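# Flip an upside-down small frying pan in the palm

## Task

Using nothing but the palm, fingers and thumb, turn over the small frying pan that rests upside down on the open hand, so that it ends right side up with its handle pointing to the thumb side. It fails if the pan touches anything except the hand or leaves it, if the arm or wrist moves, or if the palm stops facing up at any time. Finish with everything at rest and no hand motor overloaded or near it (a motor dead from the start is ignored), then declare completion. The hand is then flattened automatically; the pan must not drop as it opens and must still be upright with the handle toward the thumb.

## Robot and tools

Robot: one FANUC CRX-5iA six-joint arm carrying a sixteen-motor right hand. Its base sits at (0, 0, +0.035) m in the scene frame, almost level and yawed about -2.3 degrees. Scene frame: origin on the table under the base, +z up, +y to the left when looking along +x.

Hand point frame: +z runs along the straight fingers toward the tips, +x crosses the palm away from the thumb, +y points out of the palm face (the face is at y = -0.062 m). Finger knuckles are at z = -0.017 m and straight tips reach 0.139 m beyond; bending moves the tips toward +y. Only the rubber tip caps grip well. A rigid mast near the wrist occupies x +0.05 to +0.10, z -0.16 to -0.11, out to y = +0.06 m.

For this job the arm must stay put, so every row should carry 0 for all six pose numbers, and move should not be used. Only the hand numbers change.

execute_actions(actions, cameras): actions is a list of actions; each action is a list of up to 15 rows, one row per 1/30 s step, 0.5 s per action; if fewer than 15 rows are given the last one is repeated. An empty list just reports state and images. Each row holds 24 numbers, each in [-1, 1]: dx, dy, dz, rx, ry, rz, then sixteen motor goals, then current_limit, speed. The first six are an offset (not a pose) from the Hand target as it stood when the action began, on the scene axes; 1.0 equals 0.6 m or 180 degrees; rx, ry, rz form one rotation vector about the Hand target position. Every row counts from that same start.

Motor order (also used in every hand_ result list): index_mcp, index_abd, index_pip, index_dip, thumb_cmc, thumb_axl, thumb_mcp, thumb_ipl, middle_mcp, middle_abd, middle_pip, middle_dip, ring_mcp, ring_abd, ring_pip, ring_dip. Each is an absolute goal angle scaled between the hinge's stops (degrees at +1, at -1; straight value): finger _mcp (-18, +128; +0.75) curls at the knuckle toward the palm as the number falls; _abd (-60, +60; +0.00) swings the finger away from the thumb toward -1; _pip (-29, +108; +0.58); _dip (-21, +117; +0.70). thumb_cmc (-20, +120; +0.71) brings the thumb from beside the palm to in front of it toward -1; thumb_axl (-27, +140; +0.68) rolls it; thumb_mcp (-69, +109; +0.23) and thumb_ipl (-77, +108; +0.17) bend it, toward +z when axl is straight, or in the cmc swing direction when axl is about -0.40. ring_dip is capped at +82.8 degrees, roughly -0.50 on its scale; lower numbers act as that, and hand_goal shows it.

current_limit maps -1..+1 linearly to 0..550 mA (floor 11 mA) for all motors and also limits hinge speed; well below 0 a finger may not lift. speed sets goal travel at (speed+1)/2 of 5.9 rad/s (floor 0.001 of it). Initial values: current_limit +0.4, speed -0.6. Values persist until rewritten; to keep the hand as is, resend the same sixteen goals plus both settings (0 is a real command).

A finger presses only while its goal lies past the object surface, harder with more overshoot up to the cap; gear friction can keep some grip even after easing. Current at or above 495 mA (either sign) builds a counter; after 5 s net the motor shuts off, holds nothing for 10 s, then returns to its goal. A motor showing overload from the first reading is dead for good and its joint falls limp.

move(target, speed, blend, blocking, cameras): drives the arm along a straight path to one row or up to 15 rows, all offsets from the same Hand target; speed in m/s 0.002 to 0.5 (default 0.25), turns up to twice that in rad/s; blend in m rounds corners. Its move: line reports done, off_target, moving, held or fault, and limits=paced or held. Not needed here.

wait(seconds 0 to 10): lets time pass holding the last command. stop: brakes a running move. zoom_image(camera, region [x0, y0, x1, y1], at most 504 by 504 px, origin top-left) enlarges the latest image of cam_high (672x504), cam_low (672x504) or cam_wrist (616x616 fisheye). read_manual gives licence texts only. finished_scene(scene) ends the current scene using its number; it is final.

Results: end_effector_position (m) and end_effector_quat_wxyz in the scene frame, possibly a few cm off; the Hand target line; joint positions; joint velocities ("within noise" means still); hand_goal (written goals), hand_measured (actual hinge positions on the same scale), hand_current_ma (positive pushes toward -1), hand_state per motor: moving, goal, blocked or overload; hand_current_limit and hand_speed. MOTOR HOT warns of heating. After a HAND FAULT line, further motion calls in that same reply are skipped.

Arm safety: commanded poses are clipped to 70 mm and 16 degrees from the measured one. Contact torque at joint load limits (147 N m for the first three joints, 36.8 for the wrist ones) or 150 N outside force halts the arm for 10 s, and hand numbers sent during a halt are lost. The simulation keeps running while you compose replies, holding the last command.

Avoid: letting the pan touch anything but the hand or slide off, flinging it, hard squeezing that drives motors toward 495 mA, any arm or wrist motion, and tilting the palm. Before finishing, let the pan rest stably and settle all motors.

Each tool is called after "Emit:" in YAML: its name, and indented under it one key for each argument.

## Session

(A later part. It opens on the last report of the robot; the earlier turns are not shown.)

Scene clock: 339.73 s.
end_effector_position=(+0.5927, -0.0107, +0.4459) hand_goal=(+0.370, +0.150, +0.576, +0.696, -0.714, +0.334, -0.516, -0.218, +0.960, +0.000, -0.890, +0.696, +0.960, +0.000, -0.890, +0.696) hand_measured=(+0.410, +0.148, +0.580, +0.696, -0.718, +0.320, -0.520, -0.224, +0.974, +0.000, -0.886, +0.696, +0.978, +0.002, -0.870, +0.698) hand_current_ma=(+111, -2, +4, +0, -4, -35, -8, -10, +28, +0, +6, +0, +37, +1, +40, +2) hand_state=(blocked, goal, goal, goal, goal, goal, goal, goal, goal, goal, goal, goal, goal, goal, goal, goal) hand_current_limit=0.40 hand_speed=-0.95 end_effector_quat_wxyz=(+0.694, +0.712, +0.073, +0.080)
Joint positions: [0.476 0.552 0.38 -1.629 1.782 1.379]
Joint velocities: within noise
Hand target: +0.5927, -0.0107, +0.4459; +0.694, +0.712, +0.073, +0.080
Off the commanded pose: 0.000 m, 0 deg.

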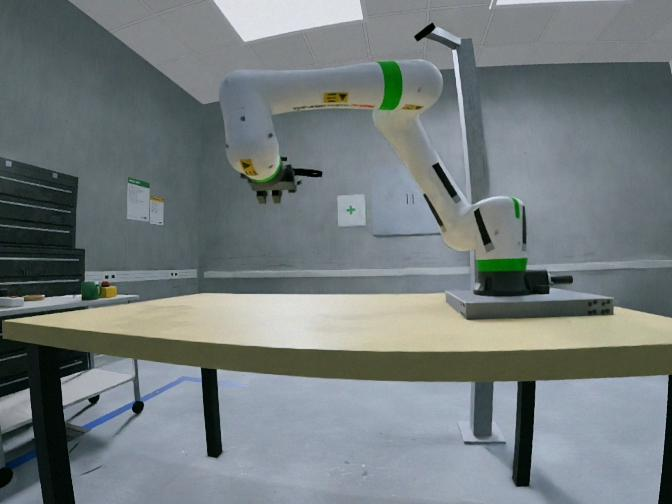

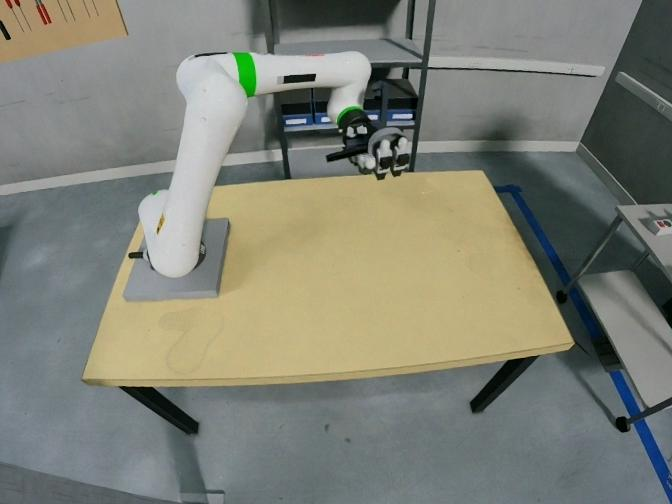

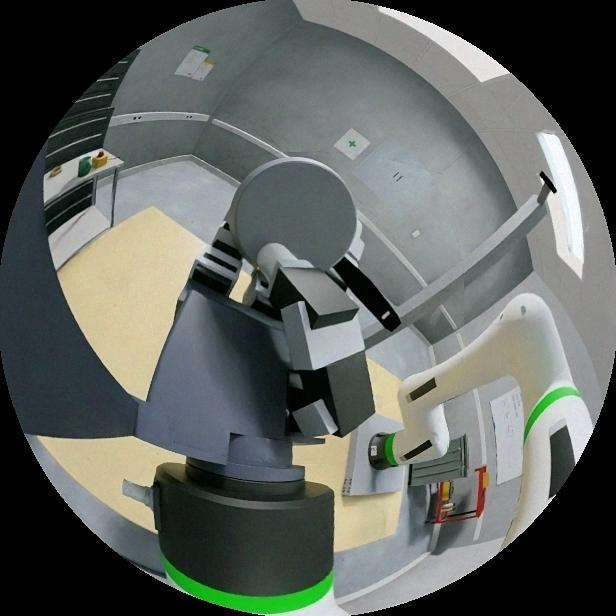

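Emit:
execute_actions:
  actions:
    - [[0,0,0,0,0,0, 0.33,0.15,0.576,0.696, -0.786,0.356,-0.337,-0.362, 0.959,0,-0.92,0.696, 0.959,0,-0.92,0.696, 0.4,-0.96]]
  cameras: ["cam_high","cam_low","cam_wrist"]

Emit:
zoom_image:
  camera: "cam_wrist"
  region: [110, 120, 460, 440]

Emit:
zoom_image:
  camera: "cam_low"
  region: [325, 110, 425, 200]

Emit:
zoom_image:
  camera: "cam_high"
  region: [245, 145, 325, 215]

Scene clock: 370.03 s.
end_effector_position=(+0.5927, -0.0107, +0.4459) hand_goal=(+0.330, +0.150, +0.576, +0.696, -0.786, +0.356, -0.336, -0.362, +0.960, +0.000, -0.920, +0.696, +0.960, +0.000, -0.920, +0.696) hand_measured=(+0.360, +0.148, +0.580, +0.696, -0.790, +0.352, -0.348, -0.362, +0.974, +0.000, -0.916, +0.696, +0.980, +0.002, -0.916, +0.698) hand_current_ma=(+74, -2, +4, +0, -5, -8, -30, +1, +28, +0, +5, +0, +46, +2, +5, +3) hand_state=(blocked, goal, goal, goal, goal, goal, goal, goal, goal, goal, goal, goal, blocked, goal, goal, goal) hand_current_limit=0.40 hand_speed=-0.96 end_effector_quat_wxyz=(+0.694, +0.712, +0.073, +0.080)
Joint positions: [0.476 0.552 0.38 -1.629 1.782 1.379]
Joint velocities: within noise
Hand target: +0.5927, -0.0107, +0.4459; +0.694, +0.712, +0.073, +0.080
Off the commanded pose: 0.000 m, 0 deg.

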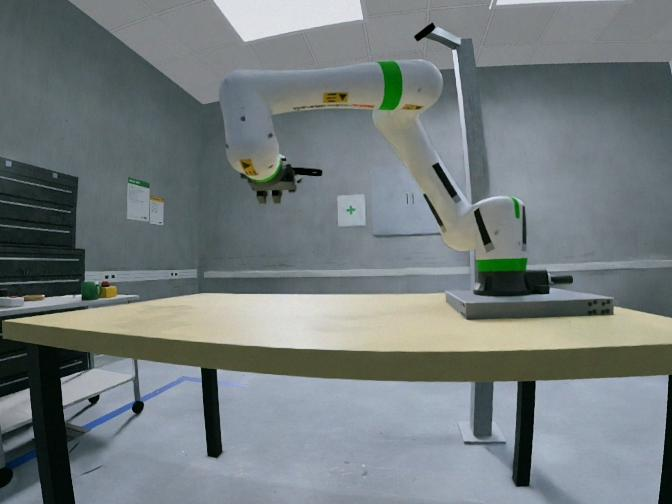

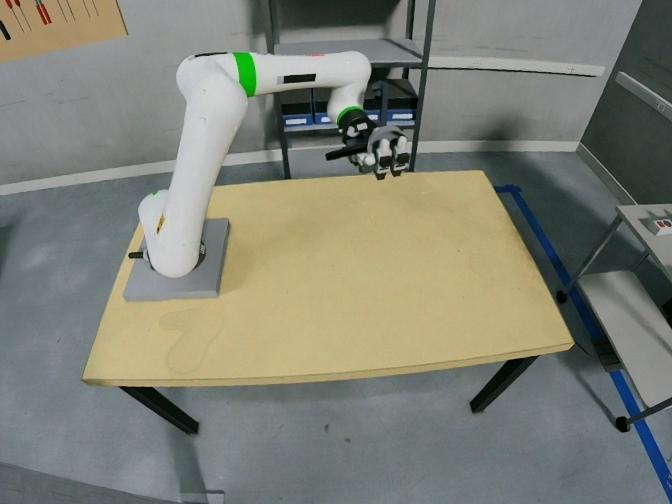

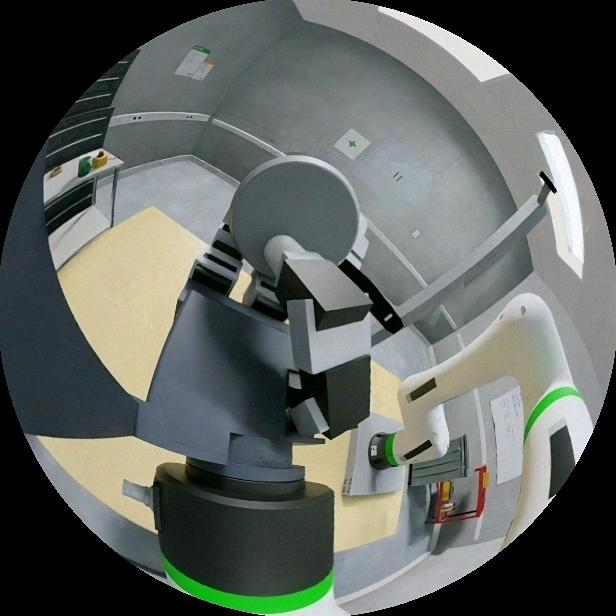

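Scaled by 1.440 from the camera's 616x616 image, which has a finer 880x880 frame.

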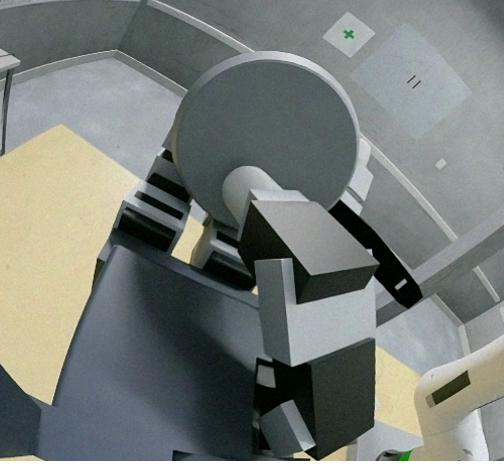

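Scaled by 5.040 from the camera's 672x504 image, which has a finer 960x720 frame.

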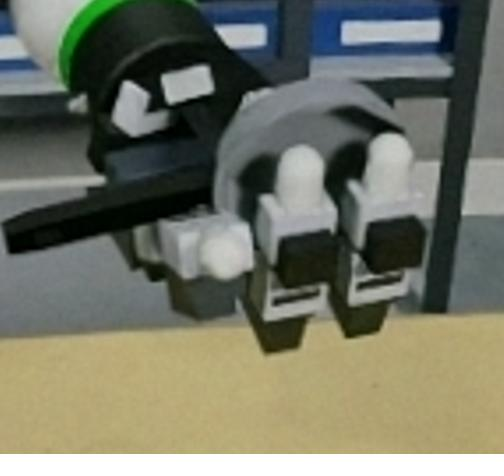

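Scaled by 6.300 from the camera's 672x504 image, which has a finer 960x720 frame.

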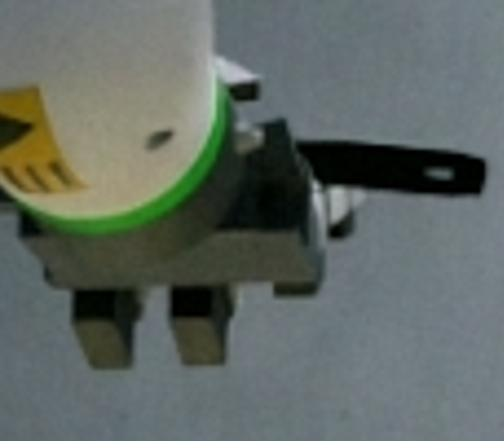

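Emit:
execute_actions:
  actions:
    - [[0,0,0,0,0,0, 0.29,0.15,0.576,0.696, -0.857,0.377,-0.169,-0.503, 0.959,0,-0.942,0.696, 0.959,0,-0.942,0.696, 0.4,-0.96]]
  cameras: ["cam_high","cam_low","cam_wrist"]

Emit:
zoom_image:
  camera: "cam_wrist"
  region: [110, 120, 460, 440]

Emit:
zoom_image:
  camera: "cam_low"
  region: [325, 110, 425, 200]

Emit:
zoom_image:
  camera: "cam_high"
  region: [245, 145, 325, 215]

Scene clock: 375.90 s.
end_effector_position=(+0.5927, -0.0107, +0.4459) hand_goal=(+0.290, +0.150, +0.576, +0.696, -0.856, +0.378, -0.168, -0.502, +0.960, +0.000, -0.942, +0.696, +0.960, +0.000, -0.942, +0.696) hand_measured=(+0.318, +0.148, +0.580, +0.696, -0.858, +0.372, -0.178, -0.502, +0.974, +0.000, -0.938, +0.696, +0.980, +0.002, -0.938, +0.698) hand_current_ma=(+71, -2, +4, +0, -2, -9, -26, +1, +28, +0, +5, +0, +45, +2, +4, +3) hand_state=(blocked, goal, goal, goal, goal, goal, goal, goal, goal, goal, goal, goal, goal, goal, goal, goal) hand_current_limit=0.40 hand_speed=-0.96 end_effector_quat_wxyz=(+0.694, +0.712, +0.073, +0.080)
Joint positions: [0.476 0.552 0.38 -1.629 1.782 1.379]
Joint velocities: within noise
Hand target: +0.5927, -0.0107, +0.4459; +0.694, +0.712, +0.073, +0.080
Off the commanded pose: 0.000 m, 0 deg.

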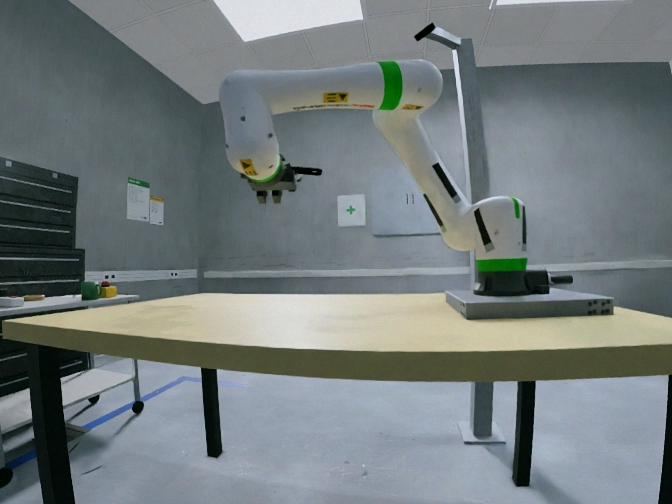

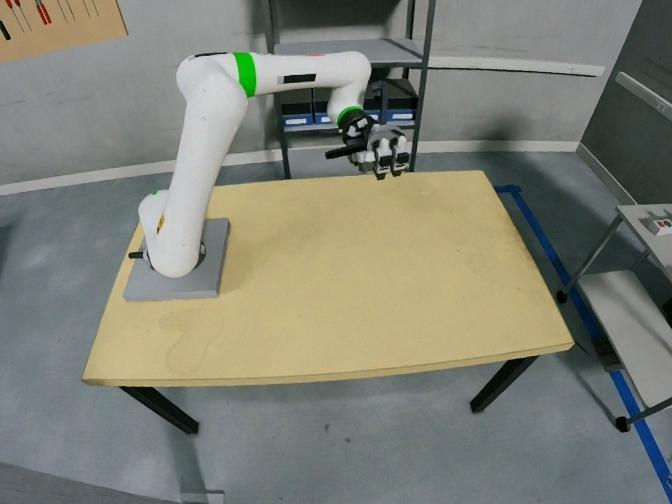

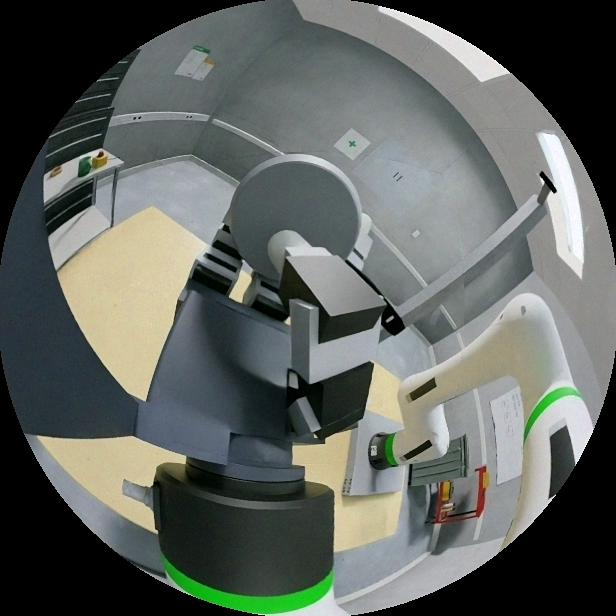

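Scaled by 1.440 from the camera's 616x616 image, which has a finer 880x880 frame.

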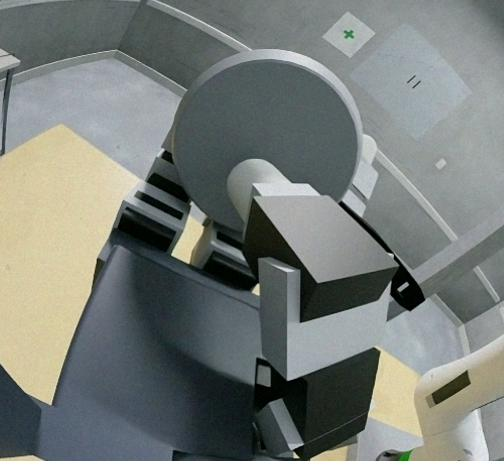

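Scaled by 5.040 from the camera's 672x504 image, which has a finer 960x720 frame.

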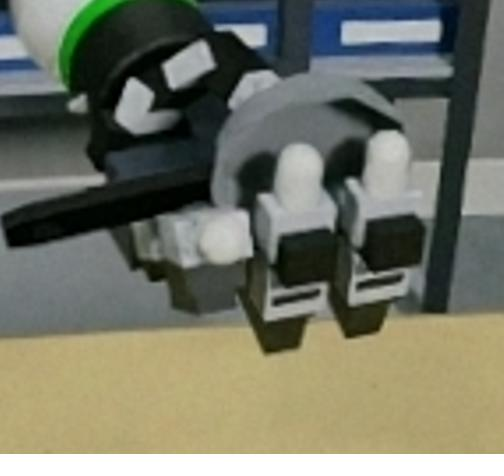

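Scaled by 6.300 from the camera's 672x504 image, which has a finer 960x720 frame.

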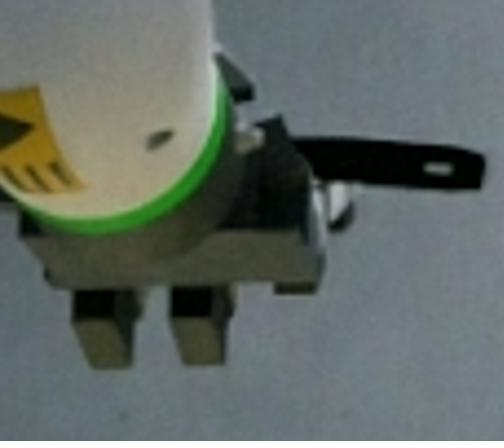

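Emit:
execute_actions:
  actions:
    - [[0,0,0,0,0,0, 0.25,0.15,0.576,0.696, -0.929,0.395,0.011,-0.643, 0.959,0,-0.942,0.696, 0.959,0,-0.942,0.696, 0.4,-0.96]]
  cameras: ["cam_high","cam_low","cam_wrist"]

Emit:
zoom_image:
  camera: "cam_wrist"
  region: [110, 120, 460, 440]

Emit:
zoom_image:
  camera: "cam_low"
  region: [325, 110, 425, 200]

Emit:
zoom_image:
  camera: "cam_high"
  region: [245, 145, 325, 215]

Scene clock: 383.83 s.
end_effector_position=(+0.5927, -0.0107, +0.4459) hand_goal=(+0.250, +0.150, +0.576, +0.696, -0.928, +0.396, +0.012, -0.642, +0.960, +0.000, -0.942, +0.696, +0.960, +0.000, -0.942, +0.696) hand_measured=(+0.276, +0.148, +0.580, +0.696, -0.932, +0.390, +0.002, -0.642, +0.974, +0.000, -0.938, +0.696, +0.980, +0.002, -0.938, +0.698) hand_current_ma=(+63, -2, +4, +0, -5, -9, -24, +0, +28, +0, +5, +0, +44, +2, +4, +3) hand_state=(blocked, goal, goal, goal, goal, goal, goal, goal, goal, goal, goal, goal, goal, goal, goal, goal) hand_current_limit=0.40 hand_speed=-0.96 end_effector_quat_wxyz=(+0.694, +0.712, +0.073, +0.080)
Joint positions: [0.476 0.552 0.38 -1.629 1.782 1.379]
Joint velocities: within noise
Hand target: +0.5927, -0.0107, +0.4459; +0.694, +0.712, +0.073, +0.080
Off the commanded pose: 0.000 m, 0 deg.

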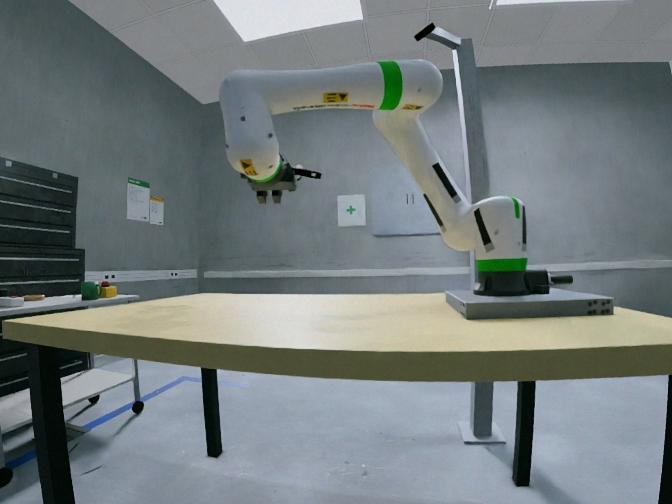

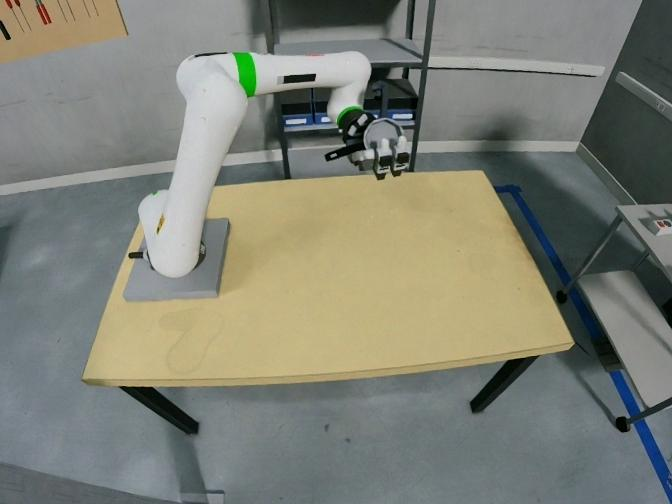

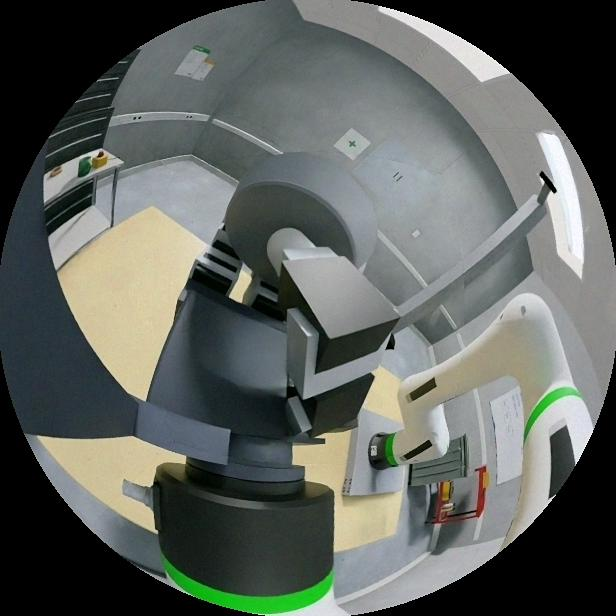

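Scaled by 1.440 from the camera's 616x616 image, which has a finer 880x880 frame.

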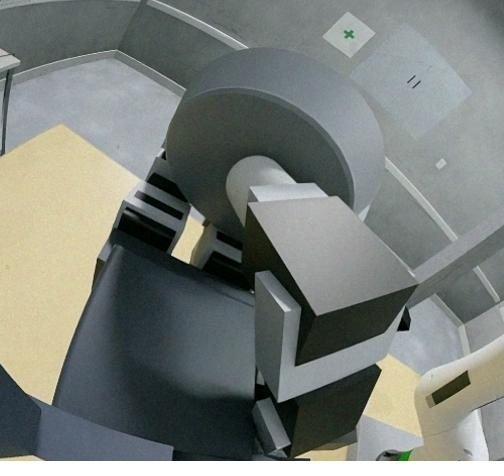

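Scaled by 5.040 from the camera's 672x504 image, which has a finer 960x720 frame.

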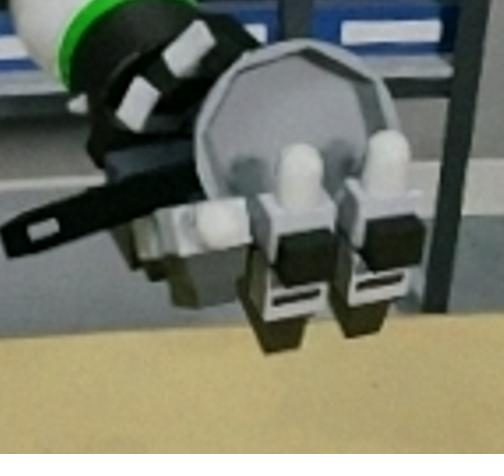

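Scaled by 6.300 from the camera's 672x504 image, which has a finer 960x720 frame.

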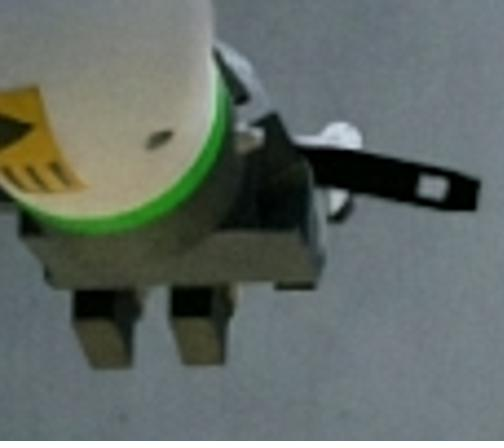

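Emit:
execute_actions:
  actions:
    - [[0,0,0,0,0,0, 0.25,0.15,0.576,0.696, -1.0,0.413,0.184,-0.784, 0.959,0,-0.942,0.696, 0.959,0,-0.942,0.696, 0.4,-0.965]]
  cameras: ["cam_high","cam_low","cam_wrist"]

Emit:
zoom_image:
  camera: "cam_wrist"
  region: [110, 120, 460, 440]

Emit:
zoom_image:
  camera: "cam_low"
  region: [325, 110, 425, 200]

Emit:
zoom_image:
  camera: "cam_high"
  region: [245, 145, 325, 215]

Scene clock: 418.37 s.
end_effector_position=(+0.5927, -0.0107, +0.4459) hand_goal=(+0.250, +0.150, +0.576, +0.696, -1.000, +0.414, +0.184, -0.784, +0.960, +0.000, -0.942, +0.696, +0.960, +0.000, -0.942, +0.696) hand_measured=(+0.276, +0.148, +0.580, +0.696, -1.000, +0.408, +0.176, -0.784, +0.974, +0.000, -0.938, +0.696, +0.980, +0.002, -0.938, +0.698) hand_current_ma=(+63, -2, +4, +0, +0, -9, -19, +0, +28, +0, +5, +0, +44, +2, +4, +3) hand_state=(blocked, goal, goal, goal, goal, goal, goal, goal, goal, goal, goal, goal, goal, goal, goal, goal) hand_current_limit=0.40 hand_speed=-0.96 end_effector_quat_wxyz=(+0.694, +0.712, +0.073, +0.080)
Joint positions: [0.476 0.552 0.38 -1.629 1.782 1.379]
Joint velocities: within noise
Hand target: +0.5927, -0.0107, +0.4459; +0.694, +0.712, +0.073, +0.080
Off the commanded pose: 0.000 m, 0 deg.

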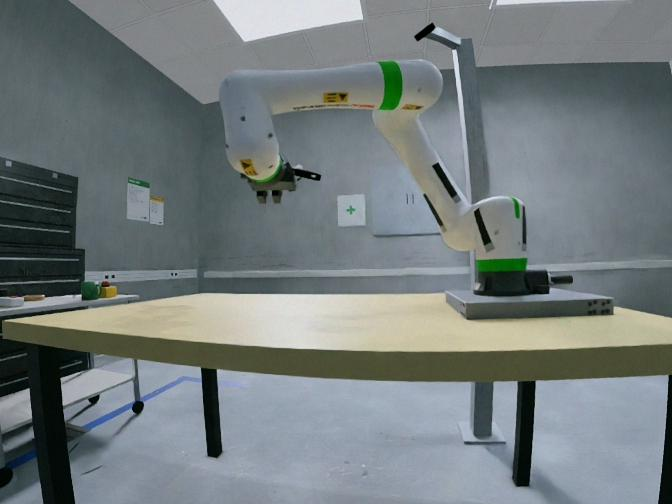

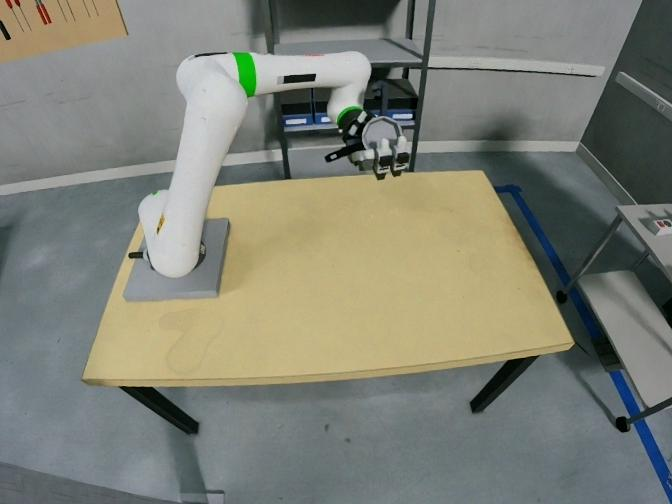

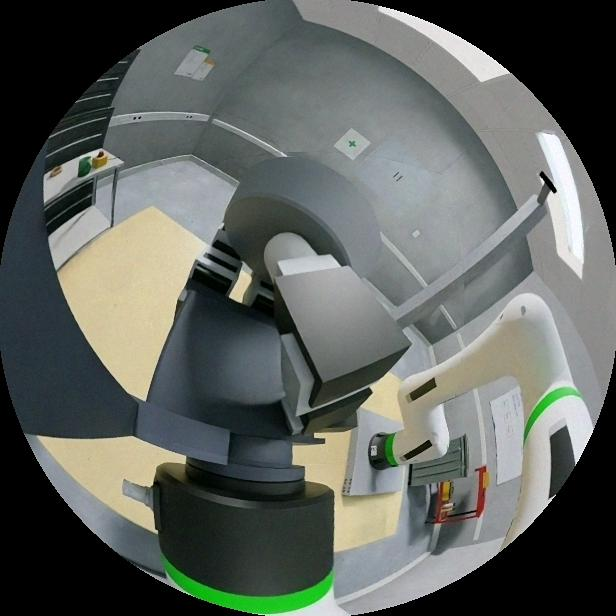

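Scaled by 1.440 from the camera's 616x616 image, which has a finer 880x880 frame.

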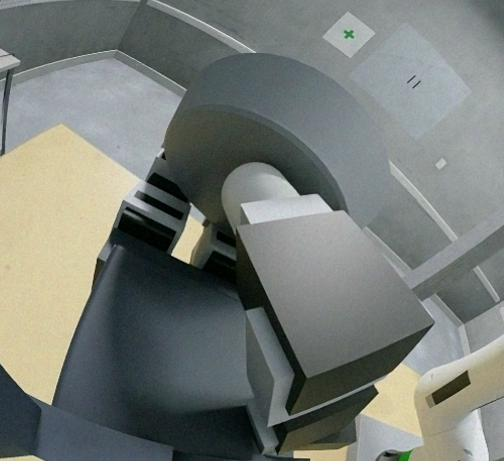

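Scaled by 5.040 from the camera's 672x504 image, which has a finer 960x720 frame.

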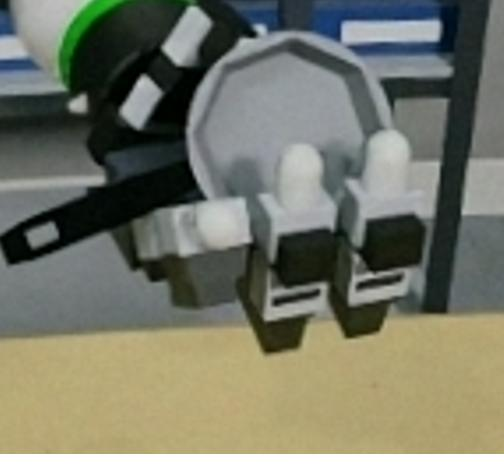

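Scaled by 6.300 from the camera's 672x504 image, which has a finer 960x720 frame.

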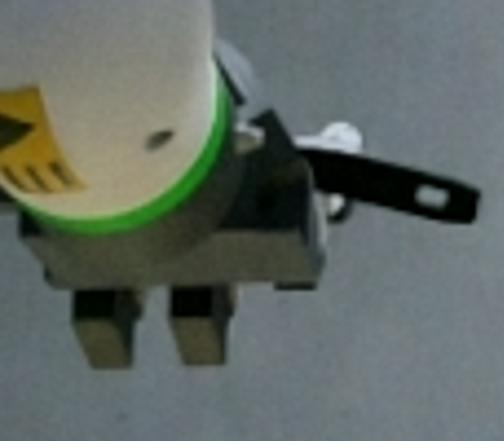

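Emit:
execute_actions:
  actions:
    - [[0,0,0,0,0,0, 0.17,0.15,0.576,0.696, -1.0,0.413,0.184,-0.784, 0.959,0,-0.942,0.696, 0.959,0,-0.942,0.696, 0.4,-0.965]]
  cameras: ["cam_high","cam_low","cam_wrist"]

Emit:
zoom_image:
  camera: "cam_wrist"
  region: [110, 120, 460, 440]

Emit:
zoom_image:
  camera: "cam_low"
  region: [325, 110, 425, 200]

Emit:
zoom_image:
  camera: "cam_high"
  region: [245, 145, 325, 215]

Scene clock: 428.27 s.
end_effector_position=(+0.5927, -0.0107, +0.4459) hand_goal=(+0.170, +0.150, +0.576, +0.696, -1.000, +0.414, +0.184, -0.784, +0.960, +0.000, -0.942, +0.696, +0.960, +0.000, -0.942, +0.696) hand_measured=(+0.200, +0.148, +0.580, +0.696, -1.000, +0.408, +0.180, -0.784, +0.974, +0.000, -0.938, +0.696, +0.980, +0.002, -0.938, +0.698) hand_current_ma=(+74, -2, +4, +0, +0, -9, -9, +0, +28, +0, +5, +0, +44, +2, +4, +3) hand_state=(blocked, goal, goal, goal, goal, goal, goal, goal, goal, goal, goal, goal, goal, goal, goal, goal) hand_current_limit=0.40 hand_speed=-0.96 end_effector_quat_wxyz=(+0.694, +0.712, +0.073, +0.080)
Joint positions: [0.476 0.552 0.38 -1.629 1.782 1.379]
Joint velocities: within noise
Hand target: +0.5927, -0.0107, +0.4459; +0.694, +0.712, +0.073, +0.080
Off the commanded pose: 0.000 m, 0 deg.

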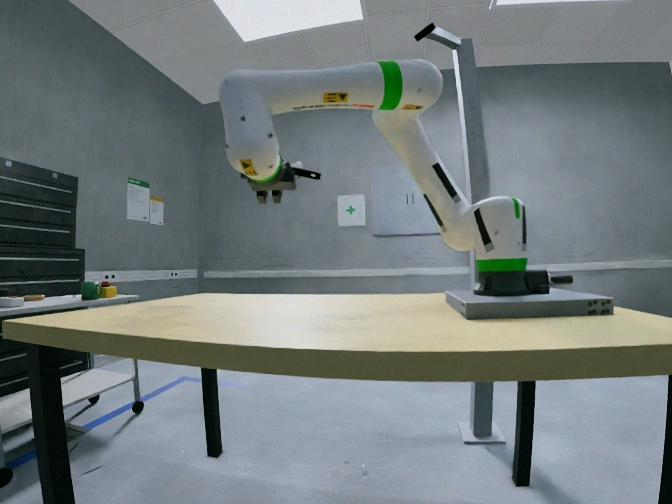

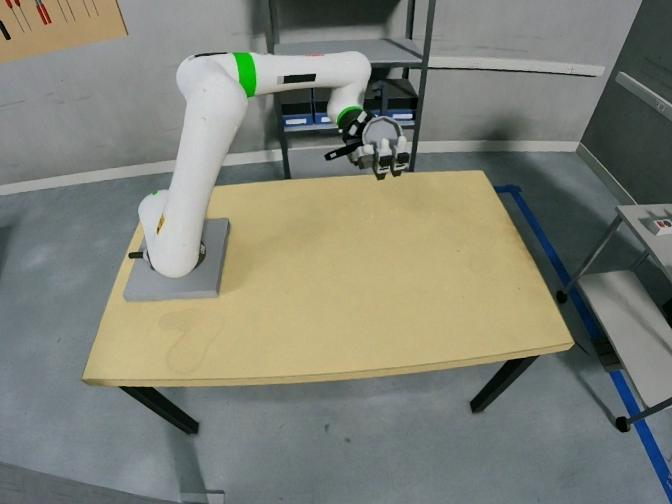

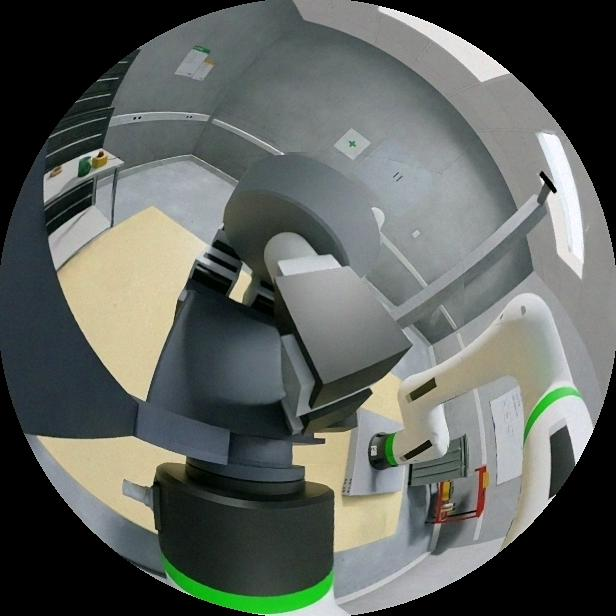

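Scaled by 1.440 from the camera's 616x616 image, which has a finer 880x880 frame.

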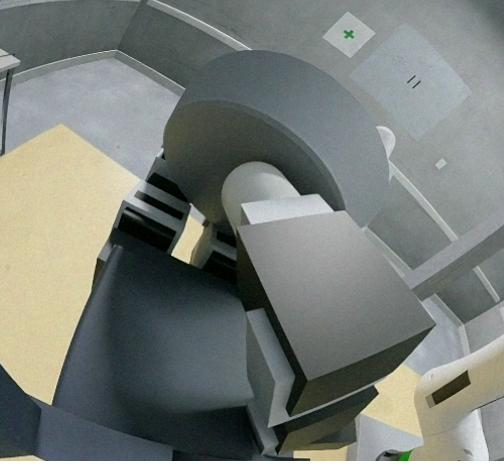

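Scaled by 5.040 from the camera's 672x504 image, which has a finer 960x720 frame.

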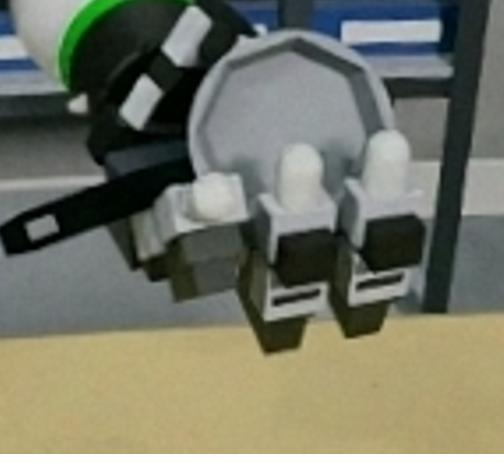

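Scaled by 6.300 from the camera's 672x504 image, which has a finer 960x720 frame.

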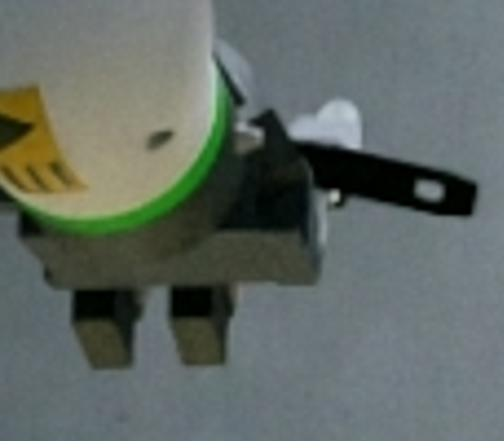

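Emit:
execute_actions:
  actions:
    - [[0,0,0,0,0,0, 0.07,0.15,0.576,0.696, -1.0,0.413,0.184,-0.784, 0.959,0,-0.942,0.696, 0.959,0,-0.942,0.696, 0.4,-0.965]]
  cameras: ["cam_high","cam_low","cam_wrist"]

Emit:
zoom_image:
  camera: "cam_wrist"
  region: [110, 120, 460, 440]

Emit:
zoom_image:
  camera: "cam_low"
  region: [325, 110, 425, 200]

Emit:
zoom_image:
  camera: "cam_high"
  region: [245, 145, 325, 215]

Scene clock: 441.37 s.
end_effector_position=(+0.5927, -0.0107, +0.4459) hand_goal=(+0.070, +0.150, +0.576, +0.696, -1.000, +0.414, +0.184, -0.784, +0.960, +0.000, -0.942, +0.696, +0.960, +0.000, -0.942, +0.696) hand_measured=(+0.096, +0.148, +0.580, +0.696, -1.000, +0.408, +0.180, -0.784, +0.974, +0.000, -0.938, +0.696, +0.980, +0.002, -0.938, +0.698) hand_current_ma=(+66, -2, +4, +0, +0, -9, -7, +0, +28, +0, +5, +0, +44, +2, +4, +3) hand_state=(blocked, goal, goal, goal, goal, goal, goal, goal, goal, goal, goal, goal, goal, goal, goal, goal) hand_current_limit=0.40 hand_speed=-0.96 end_effector_quat_wxyz=(+0.694, +0.712, +0.073, +0.080)
Joint positions: [0.476 0.552 0.38 -1.629 1.782 1.379]
Joint velocities: within noise
Hand target: +0.5927, -0.0107, +0.4459; +0.694, +0.712, +0.073, +0.080
Off the commanded pose: 0.000 m, 0 deg.

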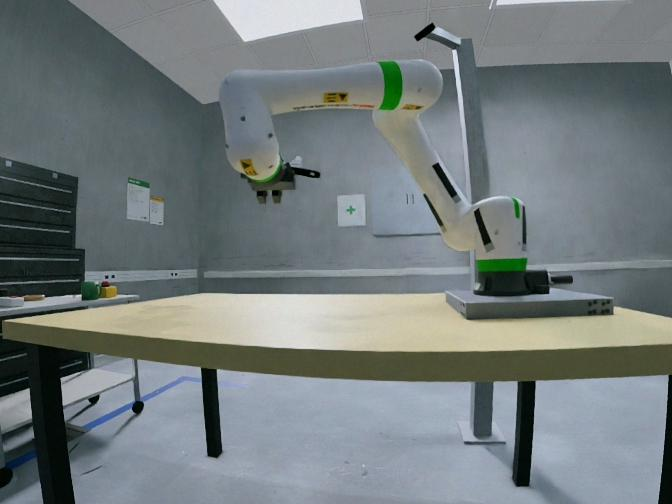

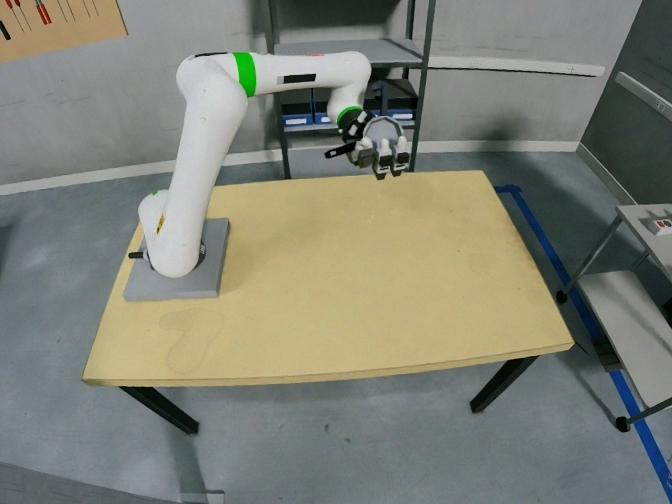

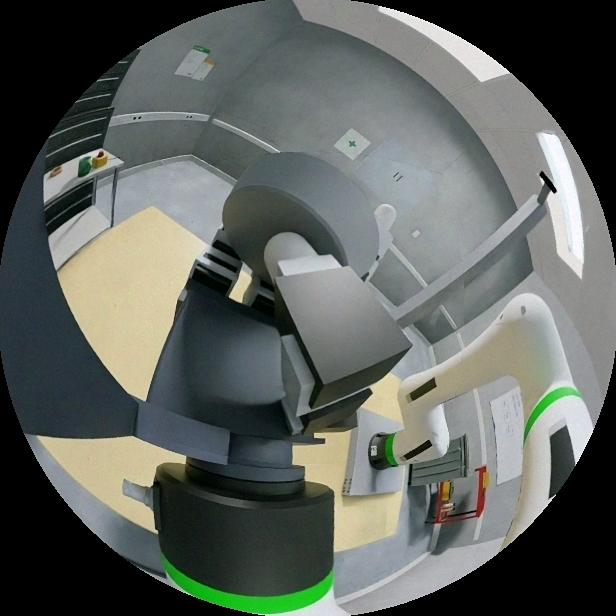

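Scaled by 1.440 from the camera's 616x616 image, which has a finer 880x880 frame.

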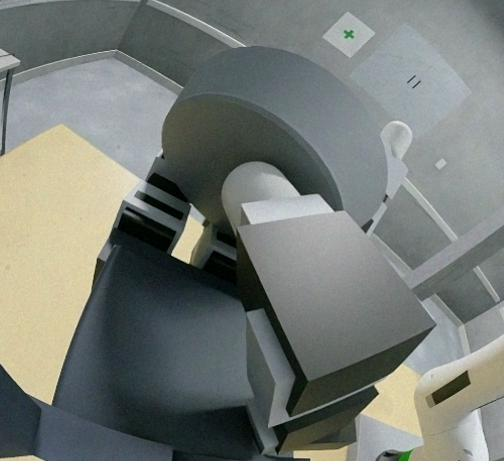

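Scaled by 5.040 from the camera's 672x504 image, which has a finer 960x720 frame.

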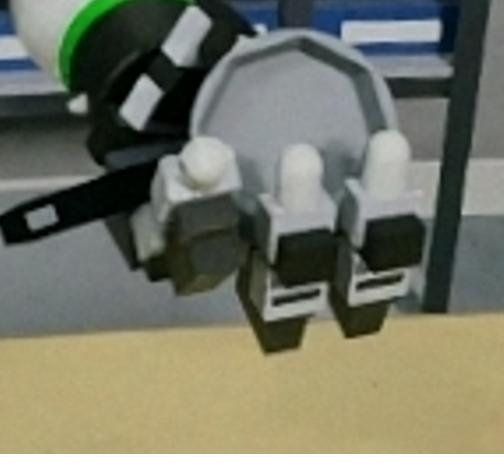

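Scaled by 6.300 from the camera's 672x504 image, which has a finer 960x720 frame.

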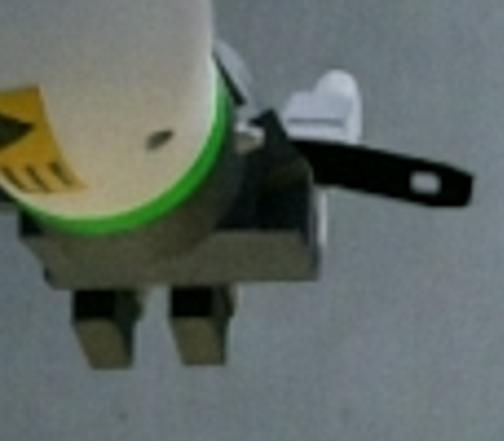

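Emit:
execute_actions:
  actions:
    - [[0,0,0,0,0,0, 0.07,0.15,0.576,0.696, -1.0,0.317,0.303,-0.914, 0.959,0,-0.942,0.696, 0.959,0,-0.942,0.696, 0.4,-0.965]]
  cameras: ["cam_high","cam_low","cam_wrist"]

Emit:
zoom_image:
  camera: "cam_wrist"
  region: [110, 120, 460, 440]

Emit:
zoom_image:
  camera: "cam_low"
  region: [325, 110, 425, 200]

Emit:
zoom_image:
  camera: "cam_high"
  region: [245, 145, 325, 215]

Scene clock: 460.33 s.
end_effector_position=(+0.5927, -0.0107, +0.4459) hand_goal=(+0.070, +0.150, +0.576, +0.696, -1.000, +0.318, +0.304, -0.914, +0.960, +0.000, -0.942, +0.696, +0.960, +0.000, -0.942, +0.696) hand_measured=(+0.092, +0.148, +0.580, +0.696, -1.000, +0.318, +0.300, -0.914, +0.974, +0.000, -0.938, +0.696, +0.980, +0.002, -0.938, +0.698) hand_current_ma=(+51, -2, +4, +0, +0, +0, -9, +1, +28, +0, +5, +0, +44, +2, +4, +3) hand_state=(blocked, goal, goal, goal, goal, goal, goal, goal, goal, goal, goal, goal, goal, goal, goal, goal) hand_current_limit=0.40 hand_speed=-0.96 end_effector_quat_wxyz=(+0.694, +0.712, +0.073, +0.080)
Joint positions: [0.476 0.552 0.38 -1.629 1.782 1.379]
Joint velocities: within noise
Hand target: +0.5927, -0.0107, +0.4459; +0.694, +0.712, +0.073, +0.080
Off the commanded pose: 0.000 m, 0 deg.

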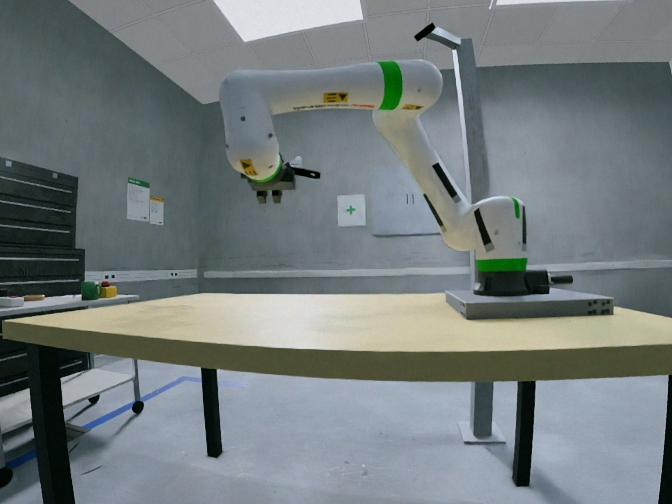

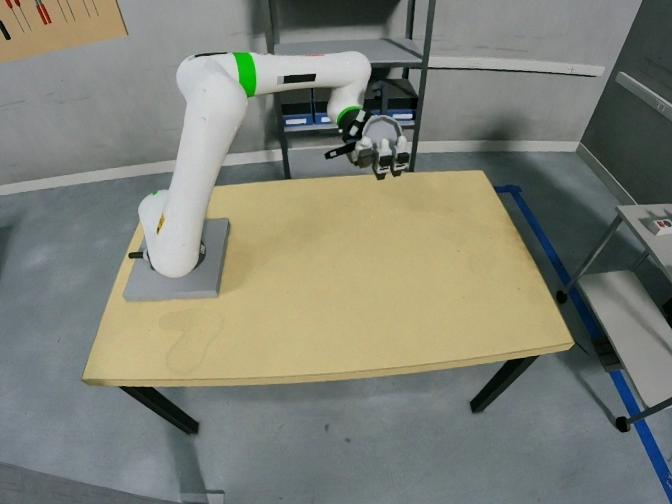

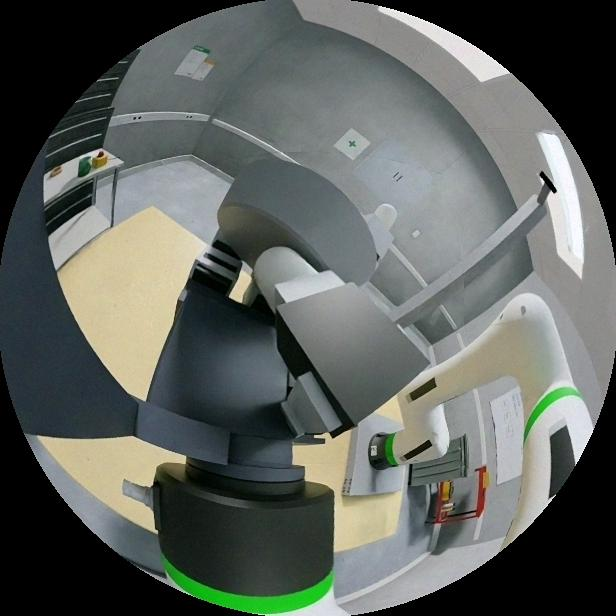

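Scaled by 1.440 from the camera's 616x616 image, which has a finer 880x880 frame.

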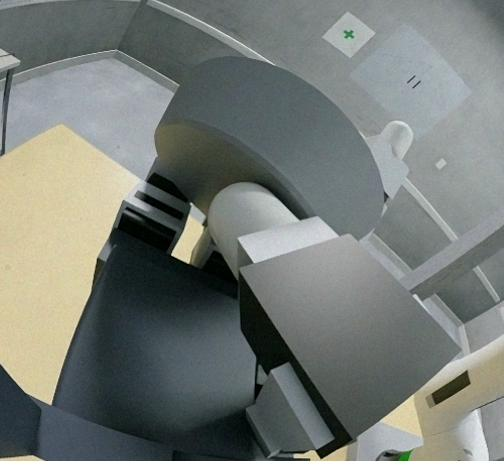

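Scaled by 5.040 from the camera's 672x504 image, which has a finer 960x720 frame.

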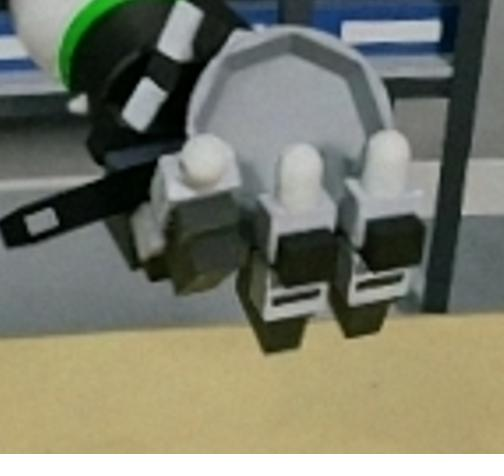

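Scaled by 6.300 from the camera's 672x504 image, which has a finer 960x720 frame.

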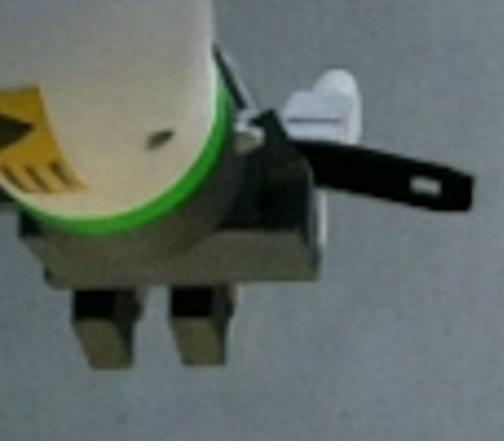

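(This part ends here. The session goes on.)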